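# Assemble the two printed lamp parts quickly

## Task

Join the two 3D-printed parts so they match the completed desk lamp displayed on the stand, and do it fast.

## Robot and tools

Robot: two six-joint arms, left_arm (on the robot's own left, +y side) and right_arm (-y side), each with a parallel two-finger gripper. Arm roots in the scene frame: left_arm at (-0.029, +0.335, +0.087) m, quat_wxyz (+0.962, -0.051, +0.014, -0.269); right_arm at (-0.029, -0.335, +0.087) m, quat_wxyz (+0.962, +0.051, +0.014, +0.269). The same angles can put the two hands in different poses.

Scene frame: origin at table-top height above the robot's foot, +x forward over the table (table edge near x = +0.15 m, possibly not square), +y to the robot's left, +z up. Gripper frame: fingers extend along +z and close along y. end_effector_position is the point between the pads, about 1 cm short of the tips; reported poses can be off by a few centimetres, more when reaching far.

Row format (used by execute_actions and move): one flat list of 14 numbers covering both arms, even if one arm is idle: left_arm waist, shoulder, elbow, wrist pitch, wrist yaw, wrist roll, opening, then the same seven for right_arm. Joint numbers are absolute target angles in radians (same form as the Joint positions line), not offsets. Stated ranges: waist -2.880..2.880, shoulder 0.000..3.142, elbow 0.000..3.019, wrist pitch -1.693..1.571, wrist yaw -1.571..1.571, wrist roll -2.094..2.094. Real ends may differ by up to 0.084 rad; a target more than 0.084 past a stated end and beyond the current angle is rejected, and one past the real end is clipped, with a 'joint sent to its limit' line. Opening is absolute on -1 (closed) to +1 (fully open, pad gap 0.094 m). Between the extremes, fingers go to where grip_measured equals the number. To keep an arm or gripper unchanged, resend its current Joint targets / Tool commands values; 0 is a real command.

Tools:
- execute_actions(actions, cameras): actions is a list of up to 15 actions; each action is a list of up to 15 rows, one per 1/30 s step; a short action repeats its final row to fill 15 steps. Per step each joint's target is kept within a lead of its measured angle (0.716 rad waist/shoulder, 0.645 elbow, 0.69 wrist pitch, 1.84 wrist yaw, 3.24 wrist roll), and if a hand would jump more than 110 mm the arm's targets are scaled back, so big moves need several actions. An empty list just returns state plus all images.
- move(target, speed, blend, opening_speed, grip_force, blocking, cameras): target is one 14-number row or a list of up to 15 rows (absolute joint angles), all sharing at most 10 s. Joints move in sync, so hands trace curves, with no obstacle avoidance. speed: rad/s of the joint with farthest to go, 0.01 to 12.57, default 0.5 (one value or one per target). blend: rad, corner rounding for lists, default 0 (stop at each). opening_speed: opening units per second, at least 0.2. grip_force: newtons per pad, 10 to 50 (full, the starting value), one value or one per arm; persists; lower force closes slower. blocking=false returns after about 0.5 s while motion continues; a new move replaces it. Result adds a 'move:' line: done, off_target (resting more than 0.035 rad away), moving, held, fault, and possibly limits=held. Done does not mean contact is absent.
- wait(seconds 0 to 10, cameras): hold last command; a running move continues.
- stop(cameras): brake the running move.
- zoom_image(camera, region [x0,y0,x1,y1] pixels, at most 504x504): closer look at the newest image of cam_head_left, cam_head_right, cam_bench, cam_left_wrist or cam_right_wrist (all 672x504).
- read_manual(section): URDF licence texts only.
- finished_scene(scene=1): ends irrevocably; the assembly must hold without the robot.

Result lines: Joint positions / Joint velocities per arm (rad, rad/s, then pad gap in m); Joint targets (what the joints are currently driven to, may drift); Tool commands; grip_measured (opening scale; reads up to 2.5 mm wide when empty, up to ~3 mm narrower than a firmly held hard part); grip_effort_nm (gripper motor effort, negative = closing, has offset; not pad force); Joint torques (include arm weight; entries 3 and 4 wrap at ±28 N m); end_effector_position/quat_wxyz; step readings for action calls; 'joint command not followed' when the clearance check altered targets (it does not separate the grippers); MOTOR HOT at 85 °C; OVER-TEMPERATURE FAULT at 100 °C, which drops that arm for 30-60 s.

Gripping: squeeze rises about 1 N per 0.001 below first touch, then jumps to the force limit; pads give about 50-64 N at full force. To release, command well above grip_measured. Close slowly on fragile parts.

Cameras: calibration given per camera (K, distortion, T_world_to_cam); fixed cameras may have shifted slightly, wrist cameras follow reported joints and may lag during motion.

Avoid: parts leaving the table or being set down off it, dropping parts or releasing them while moving, fast impacts on fixed or heavy objects, hard pushes, any contact or squeeze between the two arms (a gripper closing on the other arm's fingers counts), holding loads or stretched poses for long (heat), and arm stops.

Each tool is called by a JSON object that holds its "op" and its "data".

## Session

{"op": "execute_actions", "data": {"actions": []}}

Scene clock: 0.00 s.
left_arm: end_effector_position=(+0.3846, +0.2168, +0.3849) grip_measured=+1.000 grip_effort_nm=n/a end_effector_quat_wxyz=(+0.172, +0.298, +0.879, -0.331) | right_arm: end_effector_position=(+0.3277, -0.1459, +0.2037) grip_measured=+1.000 grip_effort_nm=n/a end_effector_quat_wxyz=(+0.062, -0.514, +0.635, +0.574)
Joint positions: left_arm=[0.444 1.265 1.271 -1.315 0.64 0.492 0.094] | right_arm=[-0.39 1.827 1.181 -1.628 -0.968 -1.586 0.094]
Joint velocities: within noise
Joint torques (N m): no reading
Motor temperatures (°C): left_arm=[26 24 25 24 25 26 23] | right_arm=[26 28 25 25 24 24 25]
Heat: left arm: hottest waist 26 °C; right arm: hottest shoulder 28 °C.
Joint targets: left_arm=[0.445 1.270 1.290 -1.314 0.640 0.492] | right_arm=[-0.391 1.831 1.197 -1.630 -0.968 -1.586]
Tool commands: left_gripper/opening=+1.0 right_gripper/opening=+1.0

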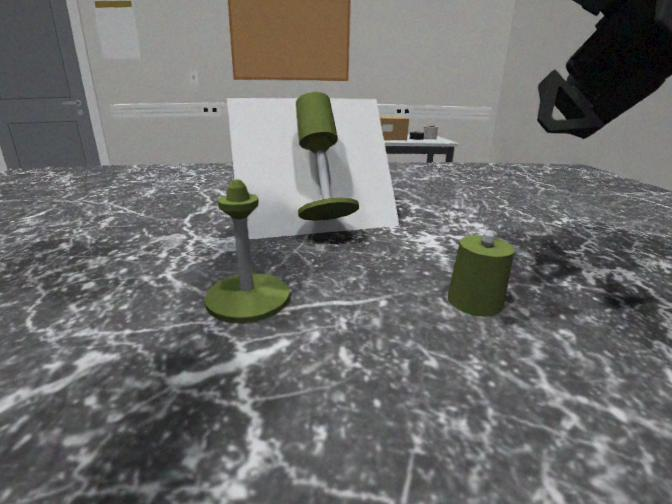

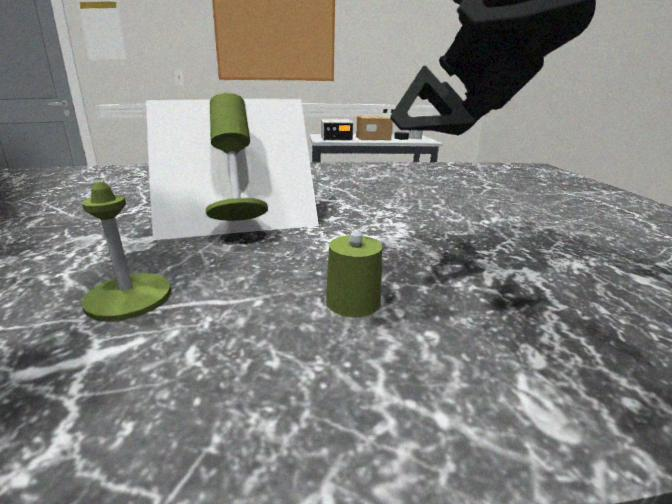

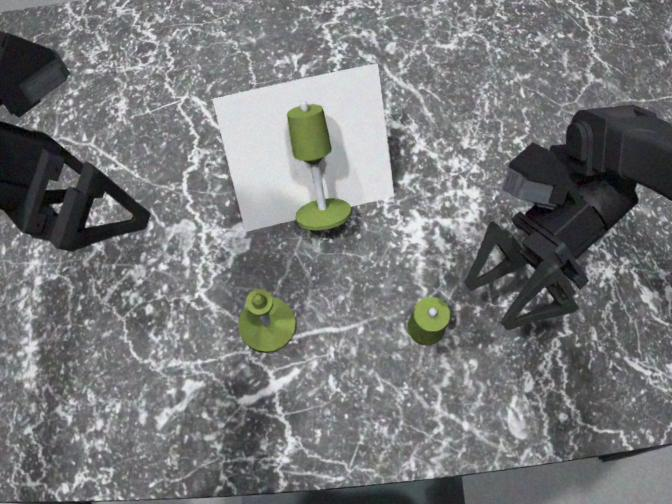

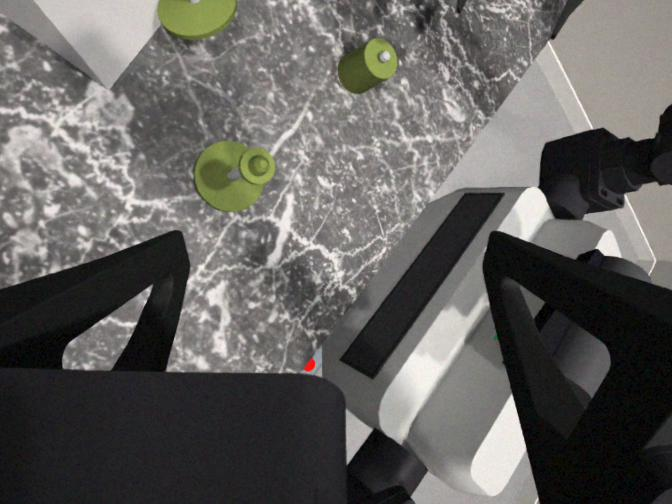

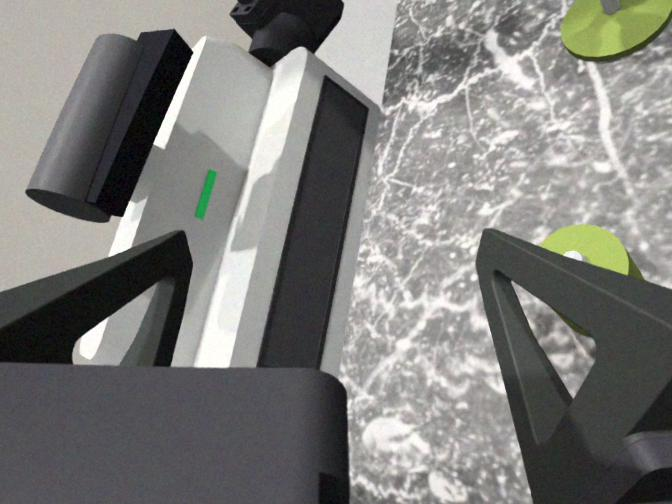

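{"op": "zoom_image", "data": {"camera": "cam_head_left", "region": [190, 80, 530, 335]}}

{"op": "zoom_image", "data": {"camera": "cam_bench", "region": [220, 80, 470, 370]}}

{"op": "zoom_image", "data": {"camera": "cam_head_right", "region": [60, 80, 400, 335]}}

Scaled by 1.482 from the camera's 672x504 image, which has a finer 960x720 frame.

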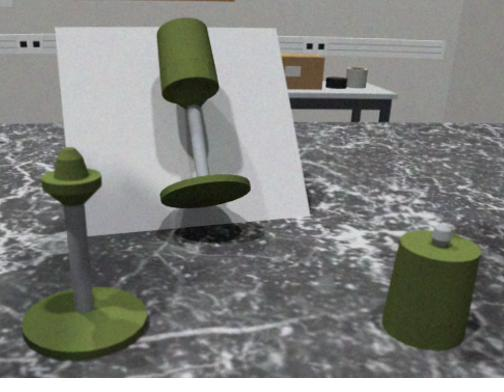

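Scaled by 1.738 from the camera's 672x504 image, which has a finer 960x720 frame.

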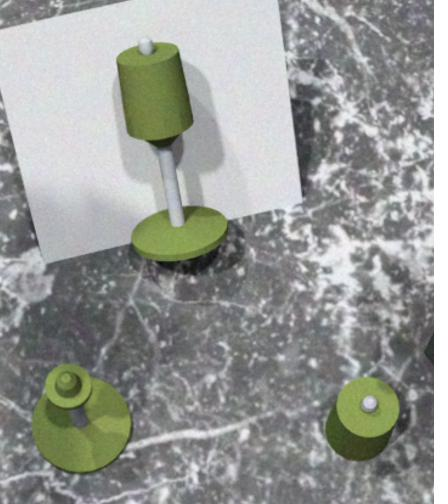

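Scaled by 1.482 from the camera's 672x504 image, which has a finer 960x720 frame.

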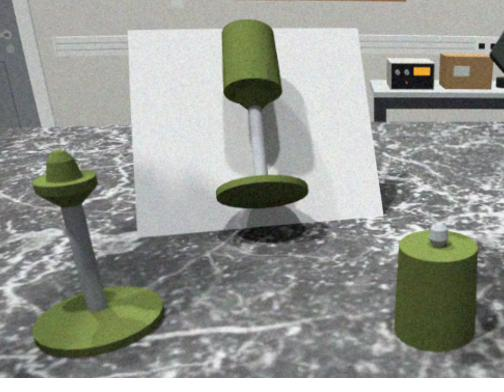

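{"op": "move", "data": {"target": [0.445,1.27,1.29,-1.314,0.64,0.492,1,0.046,1.645,1.145,-1.076,0.106,0,1], "speed": 1.2, "cameras": ["cam_head_left","cam_head_right","cam_bench","cam_right_wrist"]}}

Scene clock: 75.53 s.
left_arm: end_effector_position=(+0.3846, +0.2168, +0.3849) grip_measured=+1.000 grip_effort_nm=0.00 end_effector_quat_wxyz=(+0.172, +0.298, +0.879, -0.331) | right_arm: end_effector_position=(+0.3590, -0.1061, +0.1556) grip_measured=+1.000 grip_effort_nm=0.03 end_effector_quat_wxyz=(-0.010, -0.298, +0.954, -0.001)
Joint positions: left_arm=[0.444 1.265 1.271 -1.315 0.64 0.492 0.094] | right_arm=[0.044 1.658 1.149 -1.086 0.102 -0.014 0.094]
Joint torques (N m): left_arm=[-0.79 -10.93 9.21 0.87 0.46 0.02] | right_arm=[1.85 -16.09 9.21 1.05 0.06 0.1]
Motor temperatures (°C): left_arm=[26 26 35 24 26 26 23] | right_arm=[26 33 31 25 24 24 25]
Heat: left arm: hottest elbow 35 °C; right arm: hottest shoulder 33 °C.
Joint targets: left_arm=[0.445 1.270 1.290 -1.314 0.640 0.492] | right_arm=[0.046 1.645 1.145 -1.076 0.106 0.000]
move: done
camera_calibration:
cam_right_wrist: T_world_to_cam=[[0.561723, -0.827323, 0.00177811, -0.2905], [-0.656415, -0.444372, 0.609634, 0.095175], [-0.503574, -0.343613, -0.792681, 0.392818], [0, 0, 0, 1]] pos_world=[0.423468, -0.0630666, 0.253874]
Images, in order (width x height): cam_head_left 672x504, cam_head_right 672x504, cam_bench 672x504, cam_right_wrist 672x504.

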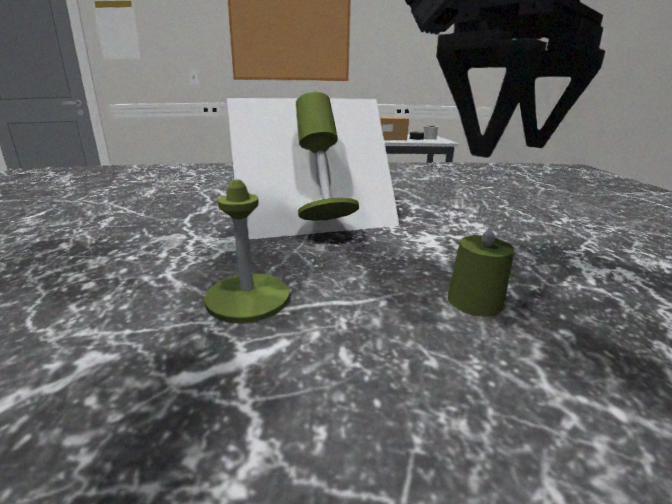

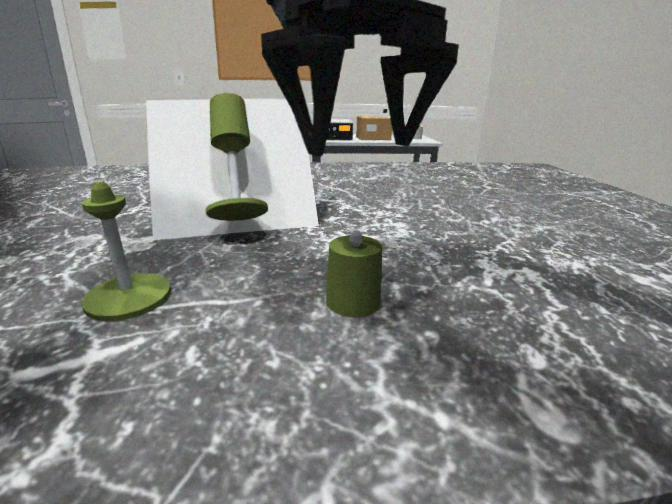

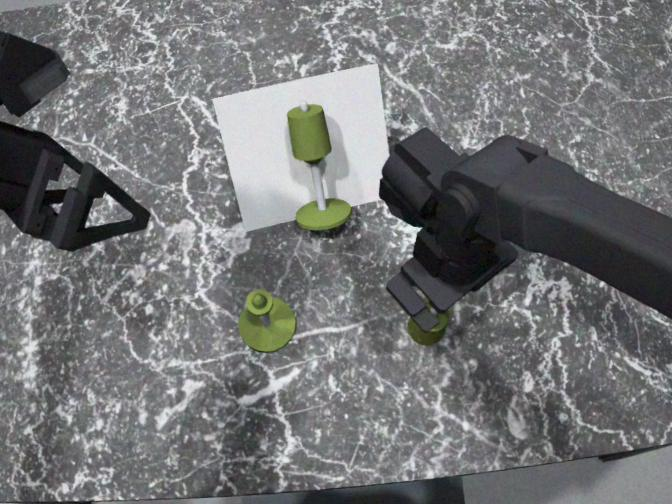

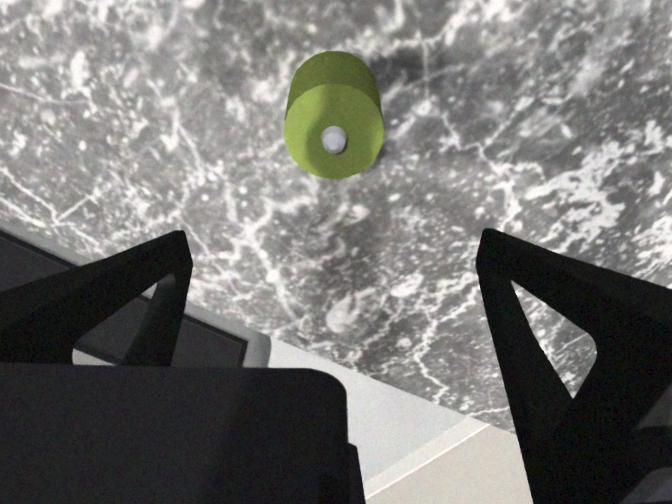

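{"op": "move", "data": {"target": [0.445,1.27,1.29,-1.314,0.64,0.492,1,0.021,1.831,1.045,-0.785,0.106,0,1], "speed": 0.5, "cameras": ["cam_head_right","cam_right_wrist"]}}

Scene clock: 81.87 s.
left_arm: end_effector_position=(+0.3846, +0.2168, +0.3849) grip_measured=+1.000 grip_effort_nm=0.00 end_effector_quat_wxyz=(+0.172, +0.298, +0.879, -0.331) | right_arm: end_effector_position=(+0.3595, -0.1006, +0.0530) grip_measured=+1.000 grip_effort_nm=0.03 end_effector_quat_wxyz=(+0.001, -0.290, +0.957, +0.002)
Joint positions: left_arm=[0.444 1.265 1.271 -1.315 0.64 0.492 0.094] | right_arm=[0.029 1.82 1.043 -0.795 0.102 -0.014 0.094]
Joint torques (N m): left_arm=[-0.67 -10.58 9.21 0.87 0.46 0.02] | right_arm=[1.03 -15.03 8.17 1.09 0.06 0.1]
Heat: left arm: hottest elbow 35 °C; right arm: hottest shoulder 33 °C.
Joint targets: left_arm=[0.445 1.270 1.290 -1.314 0.640 0.492] | right_arm=[0.021 1.831 1.045 -0.785 0.106 0.000]
move: done
camera_calibration:
cam_right_wrist: T_world_to_cam=[[0.547258, -0.836962, 0.00183635, -0.281795], [-0.675258, -0.440227, 0.591799, 0.168645], [-0.494505, -0.325107, -0.806083, 0.31293], [0, 0, 0, 1]] pos_world=[0.422839, -0.0598738, 0.152961]
Images, in order (width x height): cam_head_right 672x504, cam_right_wrist 672x504.

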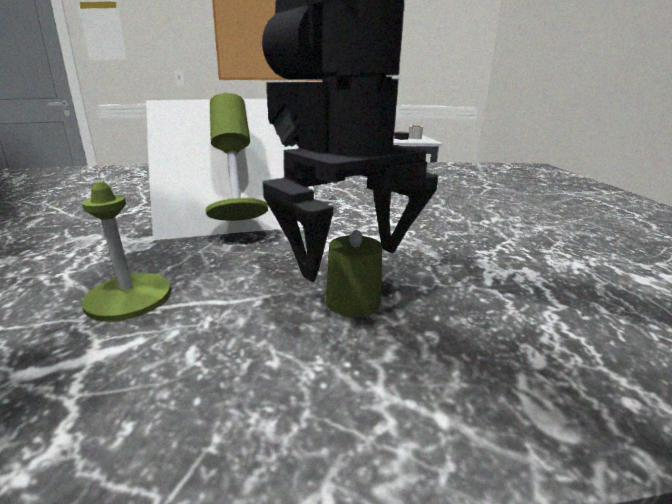

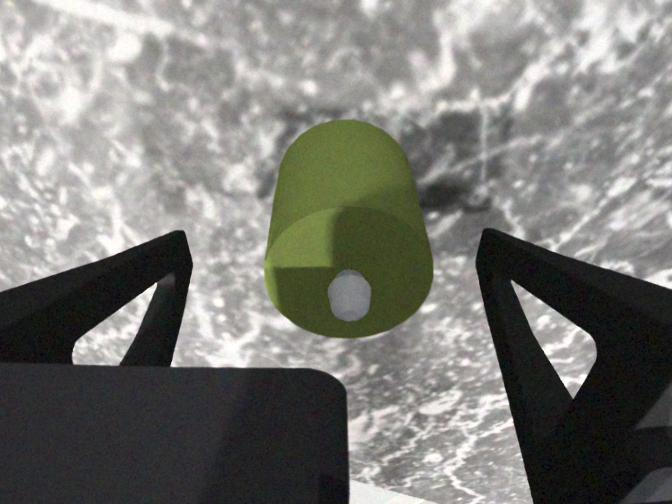

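{"op": "move", "data": {"target": [[0.445,1.27,1.29,-1.314,0.64,0.492,1,0.008,1.876,1.063,-0.760,0.106,0,1],[0.445,1.27,1.29,-1.314,0.64,0.492,1,0.008,1.876,1.063,-0.760,0.106,0,0.02]], "speed": 0.4, "opening_speed": 0.8, "cameras": ["cam_head_right","cam_right_wrist"]}}

Scene clock: 91.20 s.
left_arm: end_effector_position=(+0.3846, +0.2168, +0.3849) grip_measured=+1.000 grip_effort_nm=0.00 end_effector_quat_wxyz=(+0.172, +0.298, +0.879, -0.331) | right_arm: end_effector_position=(+0.3617, -0.1040, +0.0374) grip_measured=+0.042 grip_effort_nm=-0.95 end_effector_quat_wxyz=(-0.004, -0.284, +0.959, +0.001)
Joint positions: left_arm=[0.444 1.265 1.271 -1.315 0.64 0.492 0.094] | right_arm=[0.016 1.854 1.043 -0.769 0.102 -0.013 0.049]
Joint torques (N m): left_arm=[-0.73 -10.7 9.24 0.9 0.46 0.04] | right_arm=[1.03 -14.45 9.5 1.07 0.05 0.1]
Heat: left arm: hottest elbow 36 °C; right arm: hottest shoulder 33 °C.
Joint targets: left_arm=[0.445 1.270 1.290 -1.314 0.640 0.492] | right_arm=[0.008 1.876 1.063 -0.760 0.106 0.000]
move: done
camera_calibration:
cam_right_wrist: T_world_to_cam=[[0.537283, -0.8434, 0.00175598, -0.282939], [-0.675002, -0.428756, 0.600451, 0.17869], [-0.505667, -0.323797, -0.79966, 0.304336], [0, 0, 0, 1]] pos_world=[0.426527, -0.0634733, 0.136568]
Images, in order (width x height): cam_head_right 672x504, cam_right_wrist 672x504.

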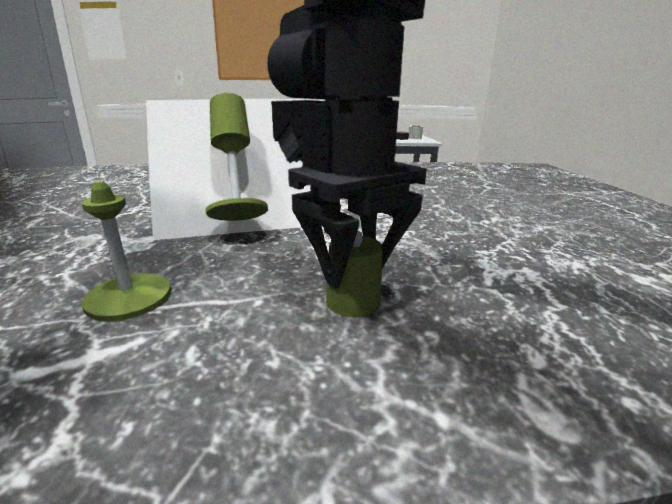

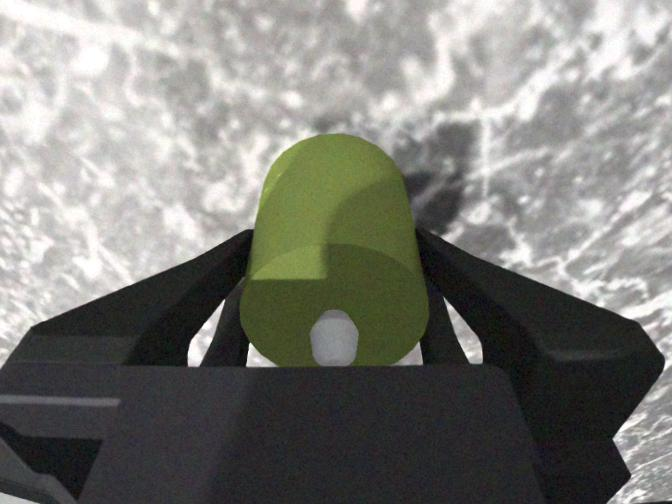

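{"op": "move", "data": {"target": [[0.445,1.27,1.29,-1.314,0.64,0.492,1,0.046,1.645,1.145,-1.076,0.106,0,0.02],[0.445,1.27,1.29,-1.314,0.64,0.492,1,0.334,2.010,1.743,-1.330,0.1,0,0.02]], "speed": 0.5, "blend": 0.08, "cameras": ["cam_head_left","cam_head_right","cam_bench","cam_right_wrist"]}}

Scene clock: 98.37 s.
left_arm: end_effector_position=(+0.3846, +0.2168, +0.3849) grip_measured=+1.000 grip_effort_nm=0.00 end_effector_quat_wxyz=(+0.172, +0.298, +0.879, -0.331) | right_arm: end_effector_position=(+0.3647, +0.1007, +0.1966) grip_measured=+0.040 grip_effort_nm=-0.99 end_effector_quat_wxyz=(-0.005, -0.435, +0.900, -0.004)
Joint positions: left_arm=[0.444 1.265 1.271 -1.315 0.64 0.492 0.094] | right_arm=[0.338 1.986 1.689 -1.322 0.102 -0.013 0.049]
Joint torques (N m): left_arm=[-0.73 -10.81 9.25 0.85 0.46 0.04] | right_arm=[1.9 -19.19 15.24 0.25 -0.15 0.1]
Heat: left arm: hottest elbow 36 °C; right arm: hottest shoulder 33 °C.
Joint targets: left_arm=[0.445 1.270 1.290 -1.314 0.640 0.492] | right_arm=[0.334 2.010 1.743 -1.330 0.100 0.000]
move: off_target (right_arm); right_arm: the elbow is farthest, 0.054 rad from its target
camera_calibration:
cam_right_wrist: T_world_to_cam=[[0.777663, -0.628633, 0.00777003, -0.222712], [-0.504476, -0.616602, 0.604406, 0.128809], [-0.375158, -0.473944, -0.796639, 0.466334], [0, 0, 0, 1]] pos_world=[0.413125, 0.160436, 0.295377]
Images, in order (width x height): cam_head_left 672x504, cam_head_right 672x504, cam_bench 672x504, cam_right_wrist 672x504.

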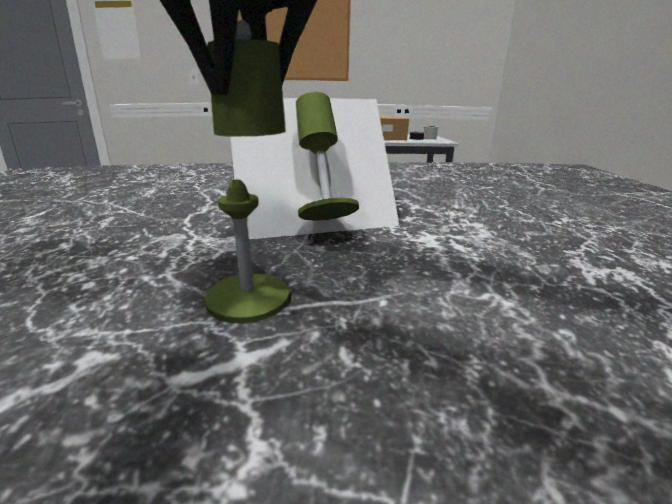

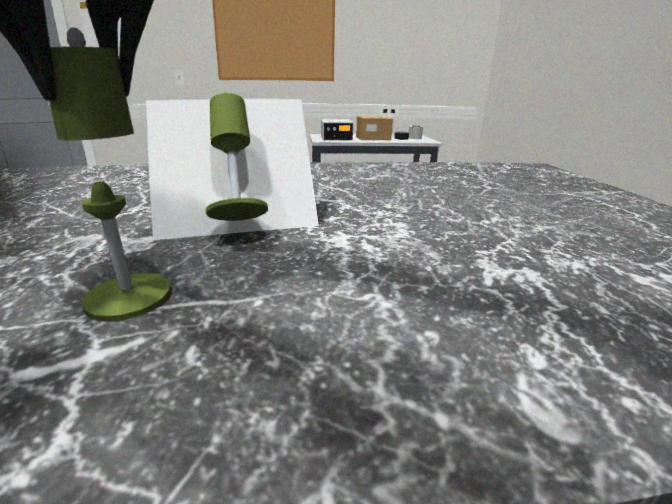

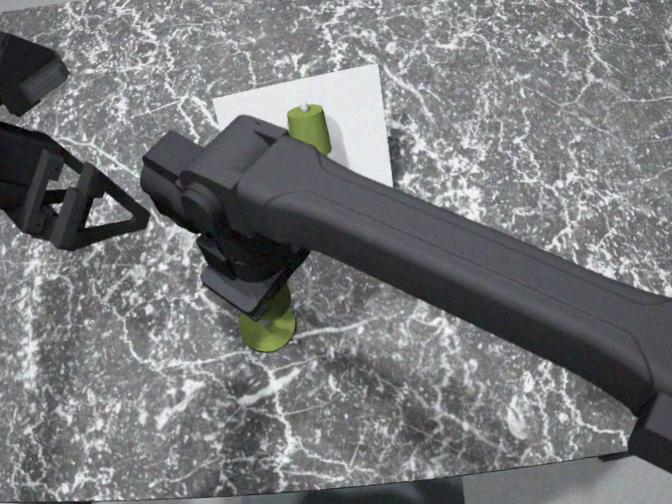

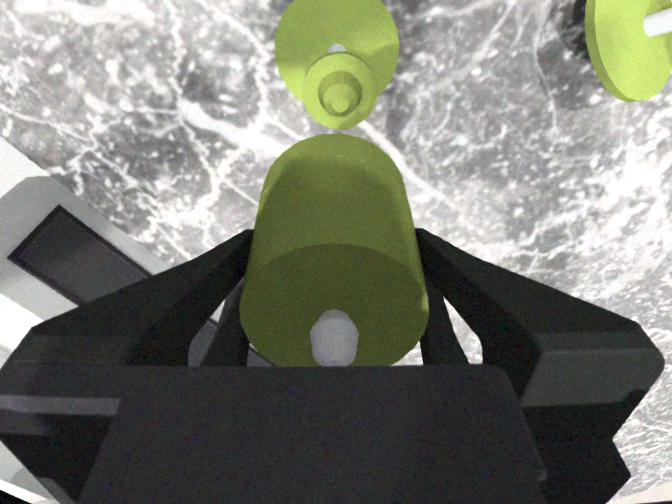

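{"op": "move", "data": {"target": [0.445,1.27,1.29,-1.314,0.64,0.492,1,0.328,2.06,1.785,-1.312,0.1,0,0.02], "speed": 0.2, "cameras": ["cam_head_left","cam_head_right","cam_right_wrist"]}}

{"op": "zoom_image", "data": {"camera": "cam_head_left", "region": [150, 20, 350, 240]}}

{"op": "zoom_image", "data": {"camera": "cam_head_right", "region": [0, 20, 200, 240]}}

Scene clock: 114.20 s.
left_arm: end_effector_position=(+0.3846, +0.2168, +0.3849) grip_measured=+1.000 grip_effort_nm=0.00 end_effector_quat_wxyz=(+0.172, +0.298, +0.879, -0.331) | right_arm: end_effector_position=(+0.3725, +0.1121, +0.1825) grip_measured=+0.040 grip_effort_nm=-0.99 end_effector_quat_wxyz=(-0.009, -0.435, +0.900, -0.006)
Joint positions: left_arm=[0.444 1.265 1.271 -1.315 0.64 0.492 0.094] | right_arm=[0.338 2.038 1.733 -1.322 0.102 -0.013 0.049]
Joint torques (N m): left_arm=[-0.62 -10.75 9.26 0.85 0.45 0.04] | right_arm=[1.44 -20.13 15.04 1.05 -0.15 0.1]
Heat: left arm: hottest elbow 36 °C; right arm: hottest shoulder 35 °C.
Joint targets: left_arm=[0.445 1.270 1.290 -1.314 0.640 0.492] | right_arm=[0.328 2.060 1.785 -1.312 0.100 0.000]
move: off_target (right_arm); right_arm: the elbow is farthest, 0.052 rad from its target
camera_calibration:
cam_right_wrist: T_world_to_cam=[[0.778048, -0.628158, 0.00767653, -0.221663], [-0.500742, -0.612757, 0.61138, 0.145209], [-0.37934, -0.479527, -0.7913, 0.464626], [0, 0, 0, 1]] pos_world=[0.421428, 0.172539, 0.280582]
Images, in order (width x height): cam_head_left 672x504, cam_head_right 672x504, cam_right_wrist 672x504.

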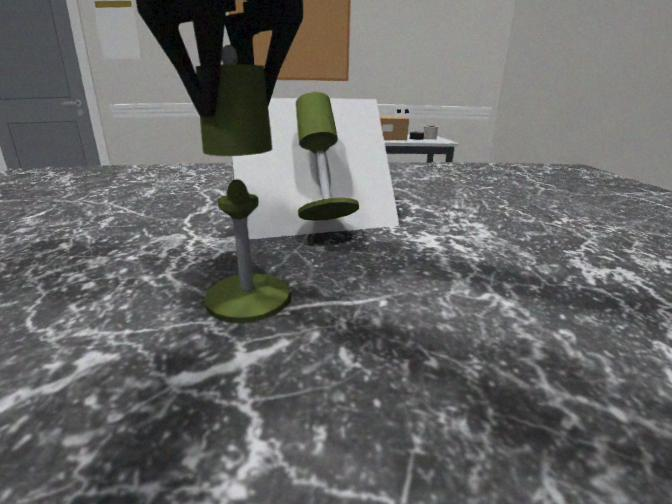

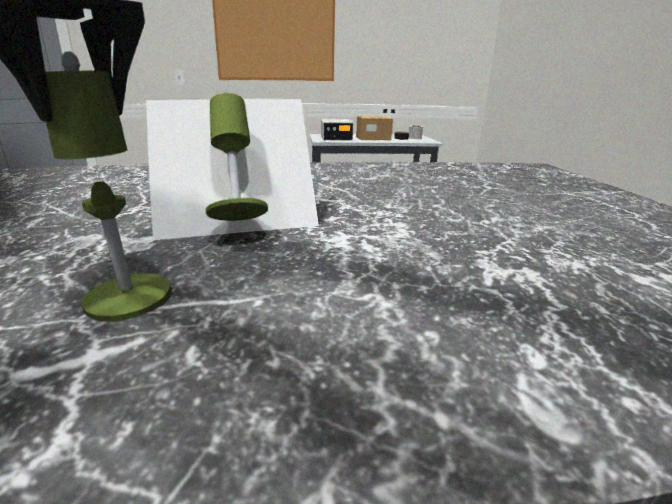

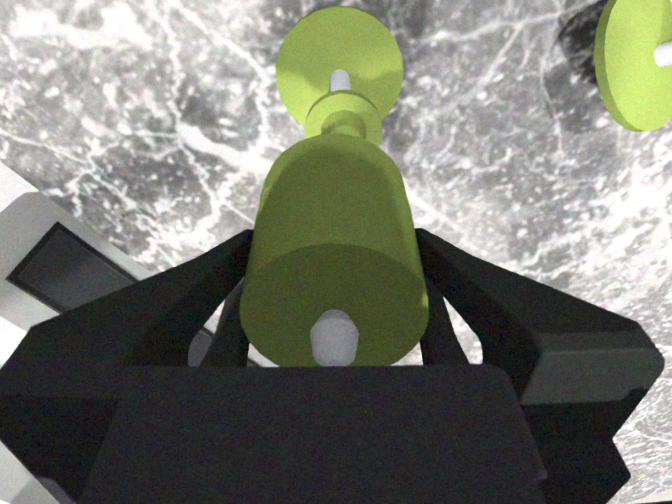

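Scaled by 2.291 from the camera's 672x504 image, which has a finer 960x720 frame.

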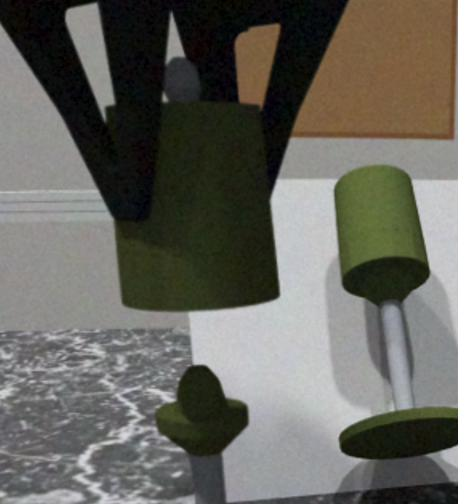

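Scaled by 2.291 from the camera's 672x504 image, which has a finer 960x720 frame.

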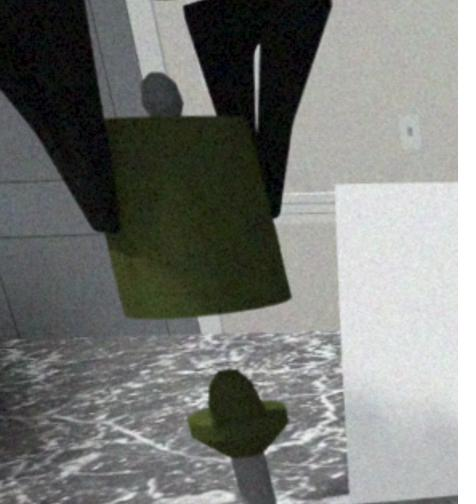

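{"op": "move", "data": {"target": [0.445,1.27,1.29,-1.314,0.64,0.492,1,0.3205,2.082,1.82,-1.303,0.1,0,0.02], "speed": 0.2, "cameras": ["cam_head_left","cam_head_right","cam_right_wrist"]}}

{"op": "zoom_image", "data": {"camera": "cam_head_left", "region": [150, 20, 350, 240]}}

{"op": "zoom_image", "data": {"camera": "cam_head_right", "region": [0, 20, 200, 240]}}

Scene clock: 131.30 s.
left_arm: end_effector_position=(+0.3846, +0.2168, +0.3849) grip_measured=+1.000 grip_effort_nm=0.00 end_effector_quat_wxyz=(+0.172, +0.298, +0.879, -0.331) | right_arm: end_effector_position=(+0.3854, +0.1190, +0.1844) grip_measured=+0.040 grip_effort_nm=-0.99 end_effector_quat_wxyz=(+0.002, -0.430, +0.903, +0.000)
Joint positions: left_arm=[0.444 1.265 1.271 -1.315 0.64 0.492 0.094] | right_arm=[0.329 2.056 1.767 -1.312 0.102 -0.013 0.049]
Joint torques (N m): left_arm=[-0.44 -10.75 9.21 0.84 0.45 0.04] | right_arm=[1.67 -20.13 15.19 1.07 -0.15 0.1]
Motor temperatures (°C): left_arm=[26 26 37 24 26 26 23] | right_arm=[26 34 39 25 24 24 27]
Heat: left arm: hottest elbow 37 °C; right arm: hottest elbow 39 °C.
Joint targets: left_arm=[0.445 1.270 1.290 -1.314 0.640 0.492] | right_arm=[0.321 2.082 1.820 -1.303 0.100 0.000]
move: off_target (right_arm); right_arm: the elbow is farthest, 0.053 rad from its target
camera_calibration:
cam_right_wrist: T_world_to_cam=[[0.770686, -0.637171, 0.00752257, -0.223429], [-0.517628, -0.619121, 0.59055, 0.16589], [-0.371624, -0.459023, -0.806966, 0.471833], [0, 0, 0, 1]] pos_world=[0.433408, 0.176925, 0.284467]
Images, in order (width x height): cam_head_left 672x504, cam_head_right 672x504, cam_right_wrist 672x504.

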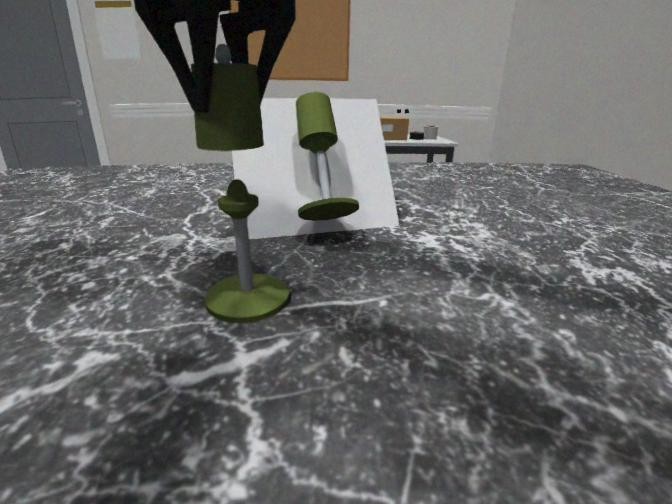

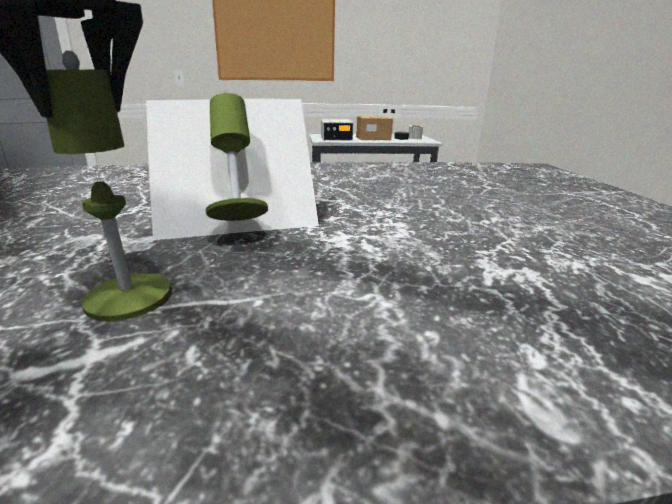

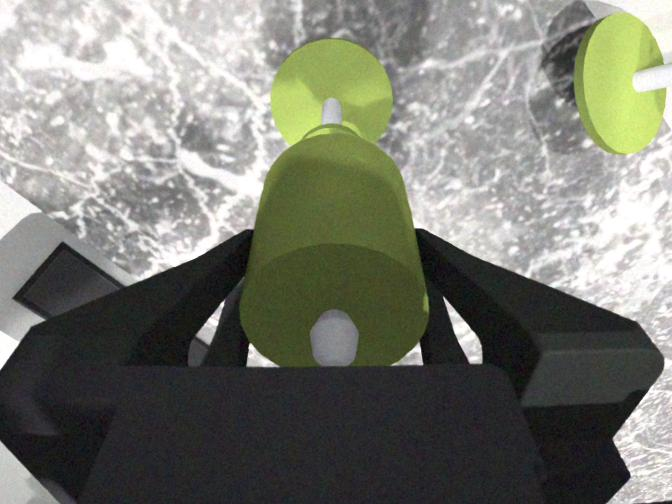

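Scaled by 2.291 from the camera's 672x504 image, which has a finer 960x720 frame.

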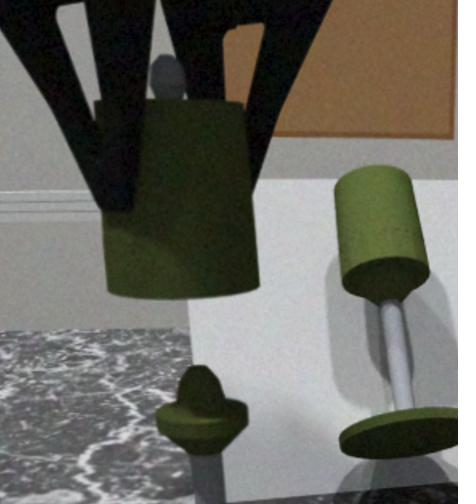

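Scaled by 2.291 from the camera's 672x504 image, which has a finer 960x720 frame.

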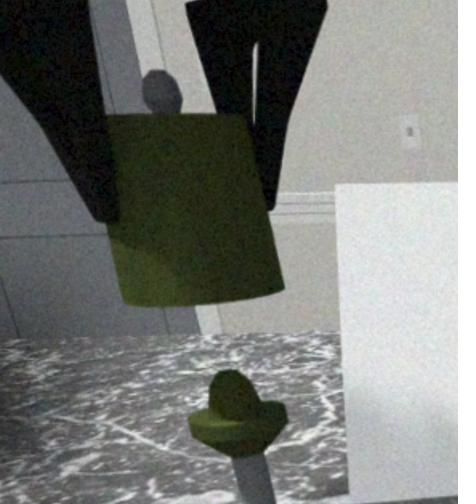

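{"op": "move", "data": {"target": [0.445,1.27,1.29,-1.314,0.64,0.492,1,0.318,2.094,1.766,-1.243,0.1,0,0.02], "speed": 0.1, "cameras": ["cam_head_left","cam_head_right","cam_right_wrist"]}}

{"op": "zoom_image", "data": {"camera": "cam_head_left", "region": [150, 20, 350, 240]}}

{"op": "zoom_image", "data": {"camera": "cam_head_right", "region": [0, 20, 200, 240]}}

Scene clock: 169.93 s.
left_arm: end_effector_position=(+0.3846, +0.2168, +0.3849) grip_measured=+1.000 grip_effort_nm=0.00 end_effector_quat_wxyz=(+0.172, +0.298, +0.879, -0.331) | right_arm: end_effector_position=(+0.3945, +0.1299, +0.1774) grip_measured=+0.040 grip_effort_nm=-0.99 end_effector_quat_wxyz=(+0.024, -0.427, +0.904, +0.010)
Joint positions: left_arm=[0.444 1.265 1.271 -1.315 0.64 0.492 0.094] | right_arm=[0.328 2.068 1.767 -1.253 0.102 -0.013 0.049]
Joint torques (N m): left_arm=[-0.79 -10.87 9.25 0.88 0.46 0.01] | right_arm=[1.49 -20.42 10.5 1.17 -0.15 0.1]
Heat: left arm: hottest elbow 38 °C; right arm: hottest elbow 42 °C.
Joint targets: left_arm=[0.445 1.270 1.290 -1.314 0.640 0.492] | right_arm=[0.318 2.094 1.766 -1.243 0.100 0.000]
move: done
camera_calibration:
cam_right_wrist: T_world_to_cam=[[0.766724, -0.641933, 0.00752717, -0.221318], [-0.538346, -0.636524, 0.552286, 0.198655], [-0.34974, -0.427504, -0.83362, 0.466505], [0, 0, 0, 1]] pos_world=[0.439791, 0.18381, 0.280839]
Images, in order (width x height): cam_head_left 672x504, cam_head_right 672x504, cam_right_wrist 672x504.

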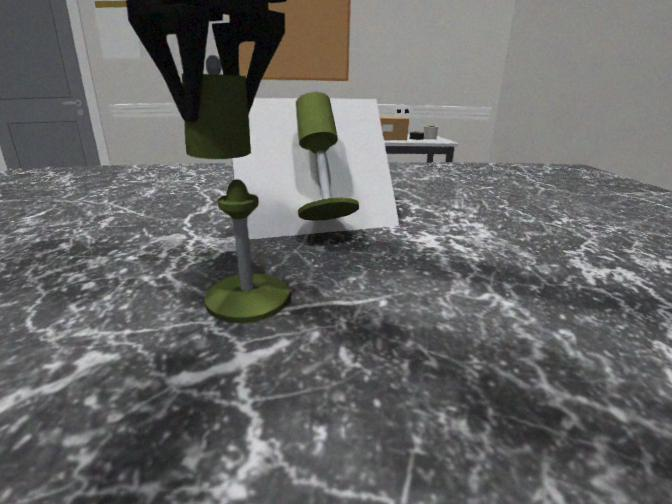

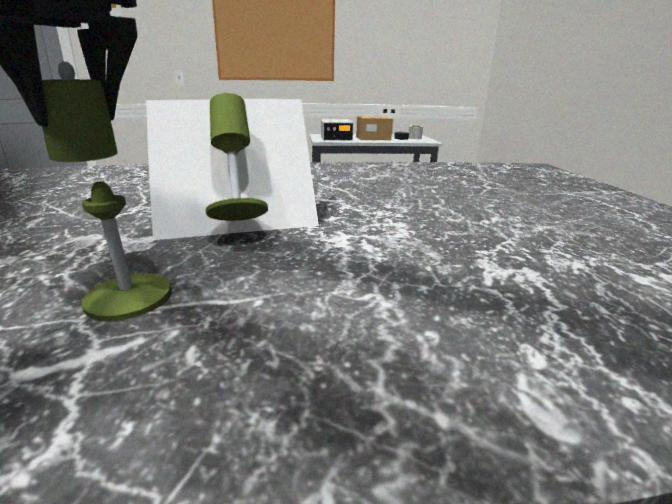

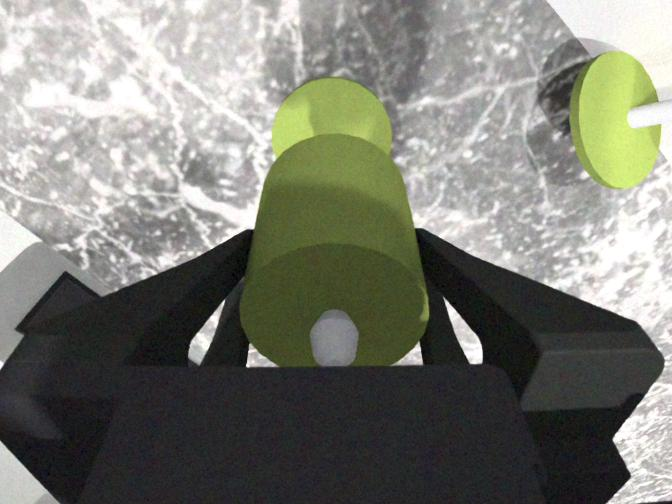

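Scaled by 2.291 from the camera's 672x504 image, which has a finer 960x720 frame.

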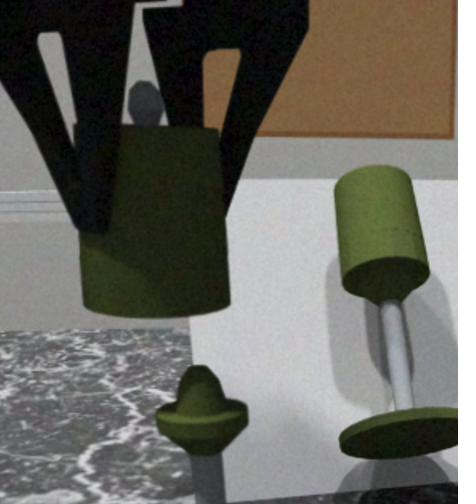

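Scaled by 2.291 from the camera's 672x504 image, which has a finer 960x720 frame.

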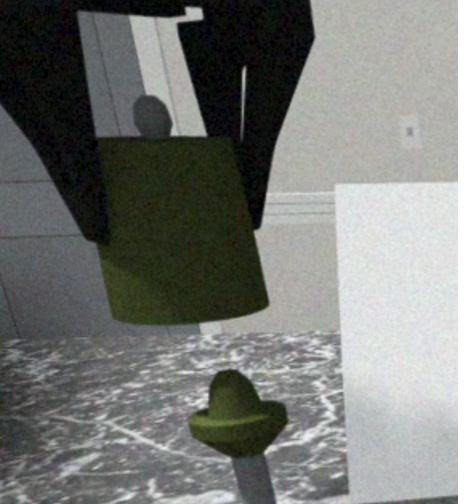

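{"op": "move", "data": {"target": [0.445,1.27,1.29,-1.314,0.64,0.492,1,0.318,2.096,1.719,-1.243,0.1,0,0.02], "speed": 0.15, "cameras": ["cam_head_left","cam_head_right","cam_right_wrist"]}}

{"op": "zoom_image", "data": {"camera": "cam_head_left", "region": [150, 20, 350, 240]}}

{"op": "zoom_image", "data": {"camera": "cam_head_right", "region": [0, 20, 200, 240]}}

Scene clock: 177.87 s.
left_arm: end_effector_position=(+0.3846, +0.2168, +0.3849) grip_measured=+1.000 grip_effort_nm=0.00 end_effector_quat_wxyz=(+0.172, +0.298, +0.879, -0.331) | right_arm: end_effector_position=(+0.3823, +0.1183, +0.1578) grip_measured=+0.040 grip_effort_nm=-0.99 end_effector_quat_wxyz=(+0.001, -0.430, +0.903, -0.001)
Joint positions: left_arm=[0.444 1.265 1.271 -1.315 0.64 0.492 0.094] | right_arm=[0.328 2.071 1.72 -1.252 0.102 -0.013 0.049]
Joint torques (N m): left_arm=[-0.56 -10.58 9.28 0.84 0.45 0.02] | right_arm=[1.55 -20.31 10.29 1.06 -0.15 0.1]
Heat: left arm: hottest elbow 38 °C; right arm: hottest elbow 41 °C.
Joint targets: left_arm=[0.445 1.270 1.290 -1.314 0.640 0.492] | right_arm=[0.318 2.096 1.719 -1.243 0.100 0.000]
move: done
camera_calibration:
cam_right_wrist: T_world_to_cam=[[0.770125, -0.637849, 0.00746798, -0.220923], [-0.51711, -0.617406, 0.592796, 0.178688], [-0.373504, -0.460388, -0.805318, 0.449442], [0, 0, 0, 1]] pos_world=[0.430408, 0.176326, 0.257669]
Images, in order (width x height): cam_head_left 672x504, cam_head_right 672x504, cam_right_wrist 672x504.

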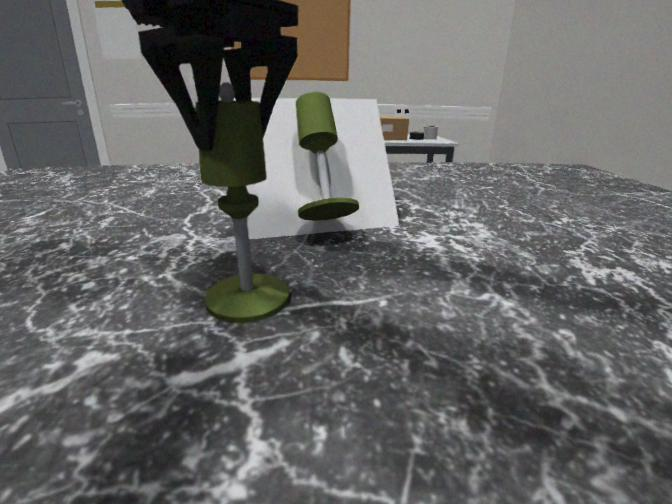

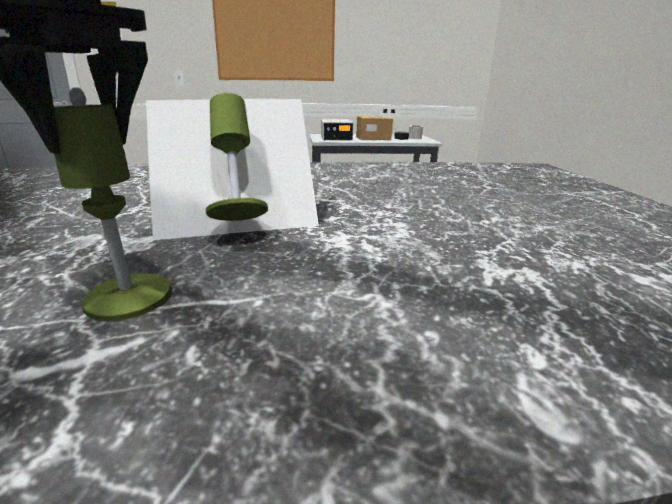

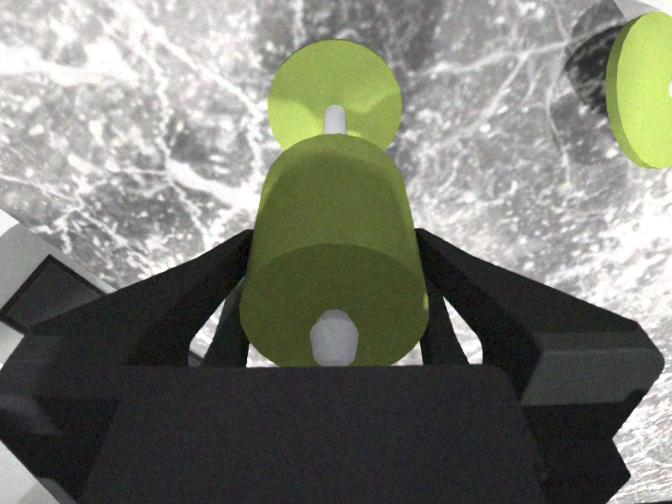

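Scaled by 2.291 from the camera's 672x504 image, which has a finer 960x720 frame.

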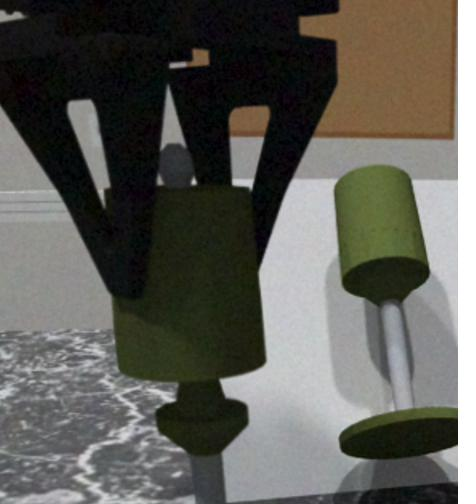

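Scaled by 2.291 from the camera's 672x504 image, which has a finer 960x720 frame.

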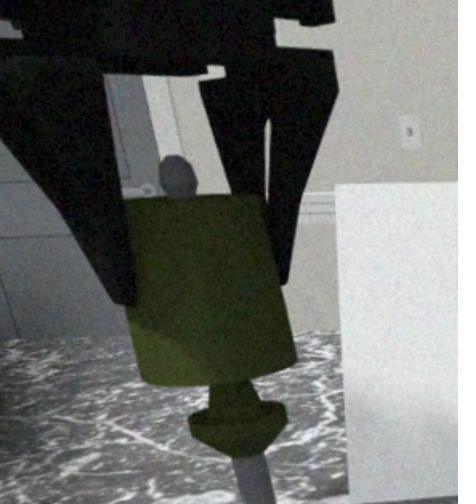

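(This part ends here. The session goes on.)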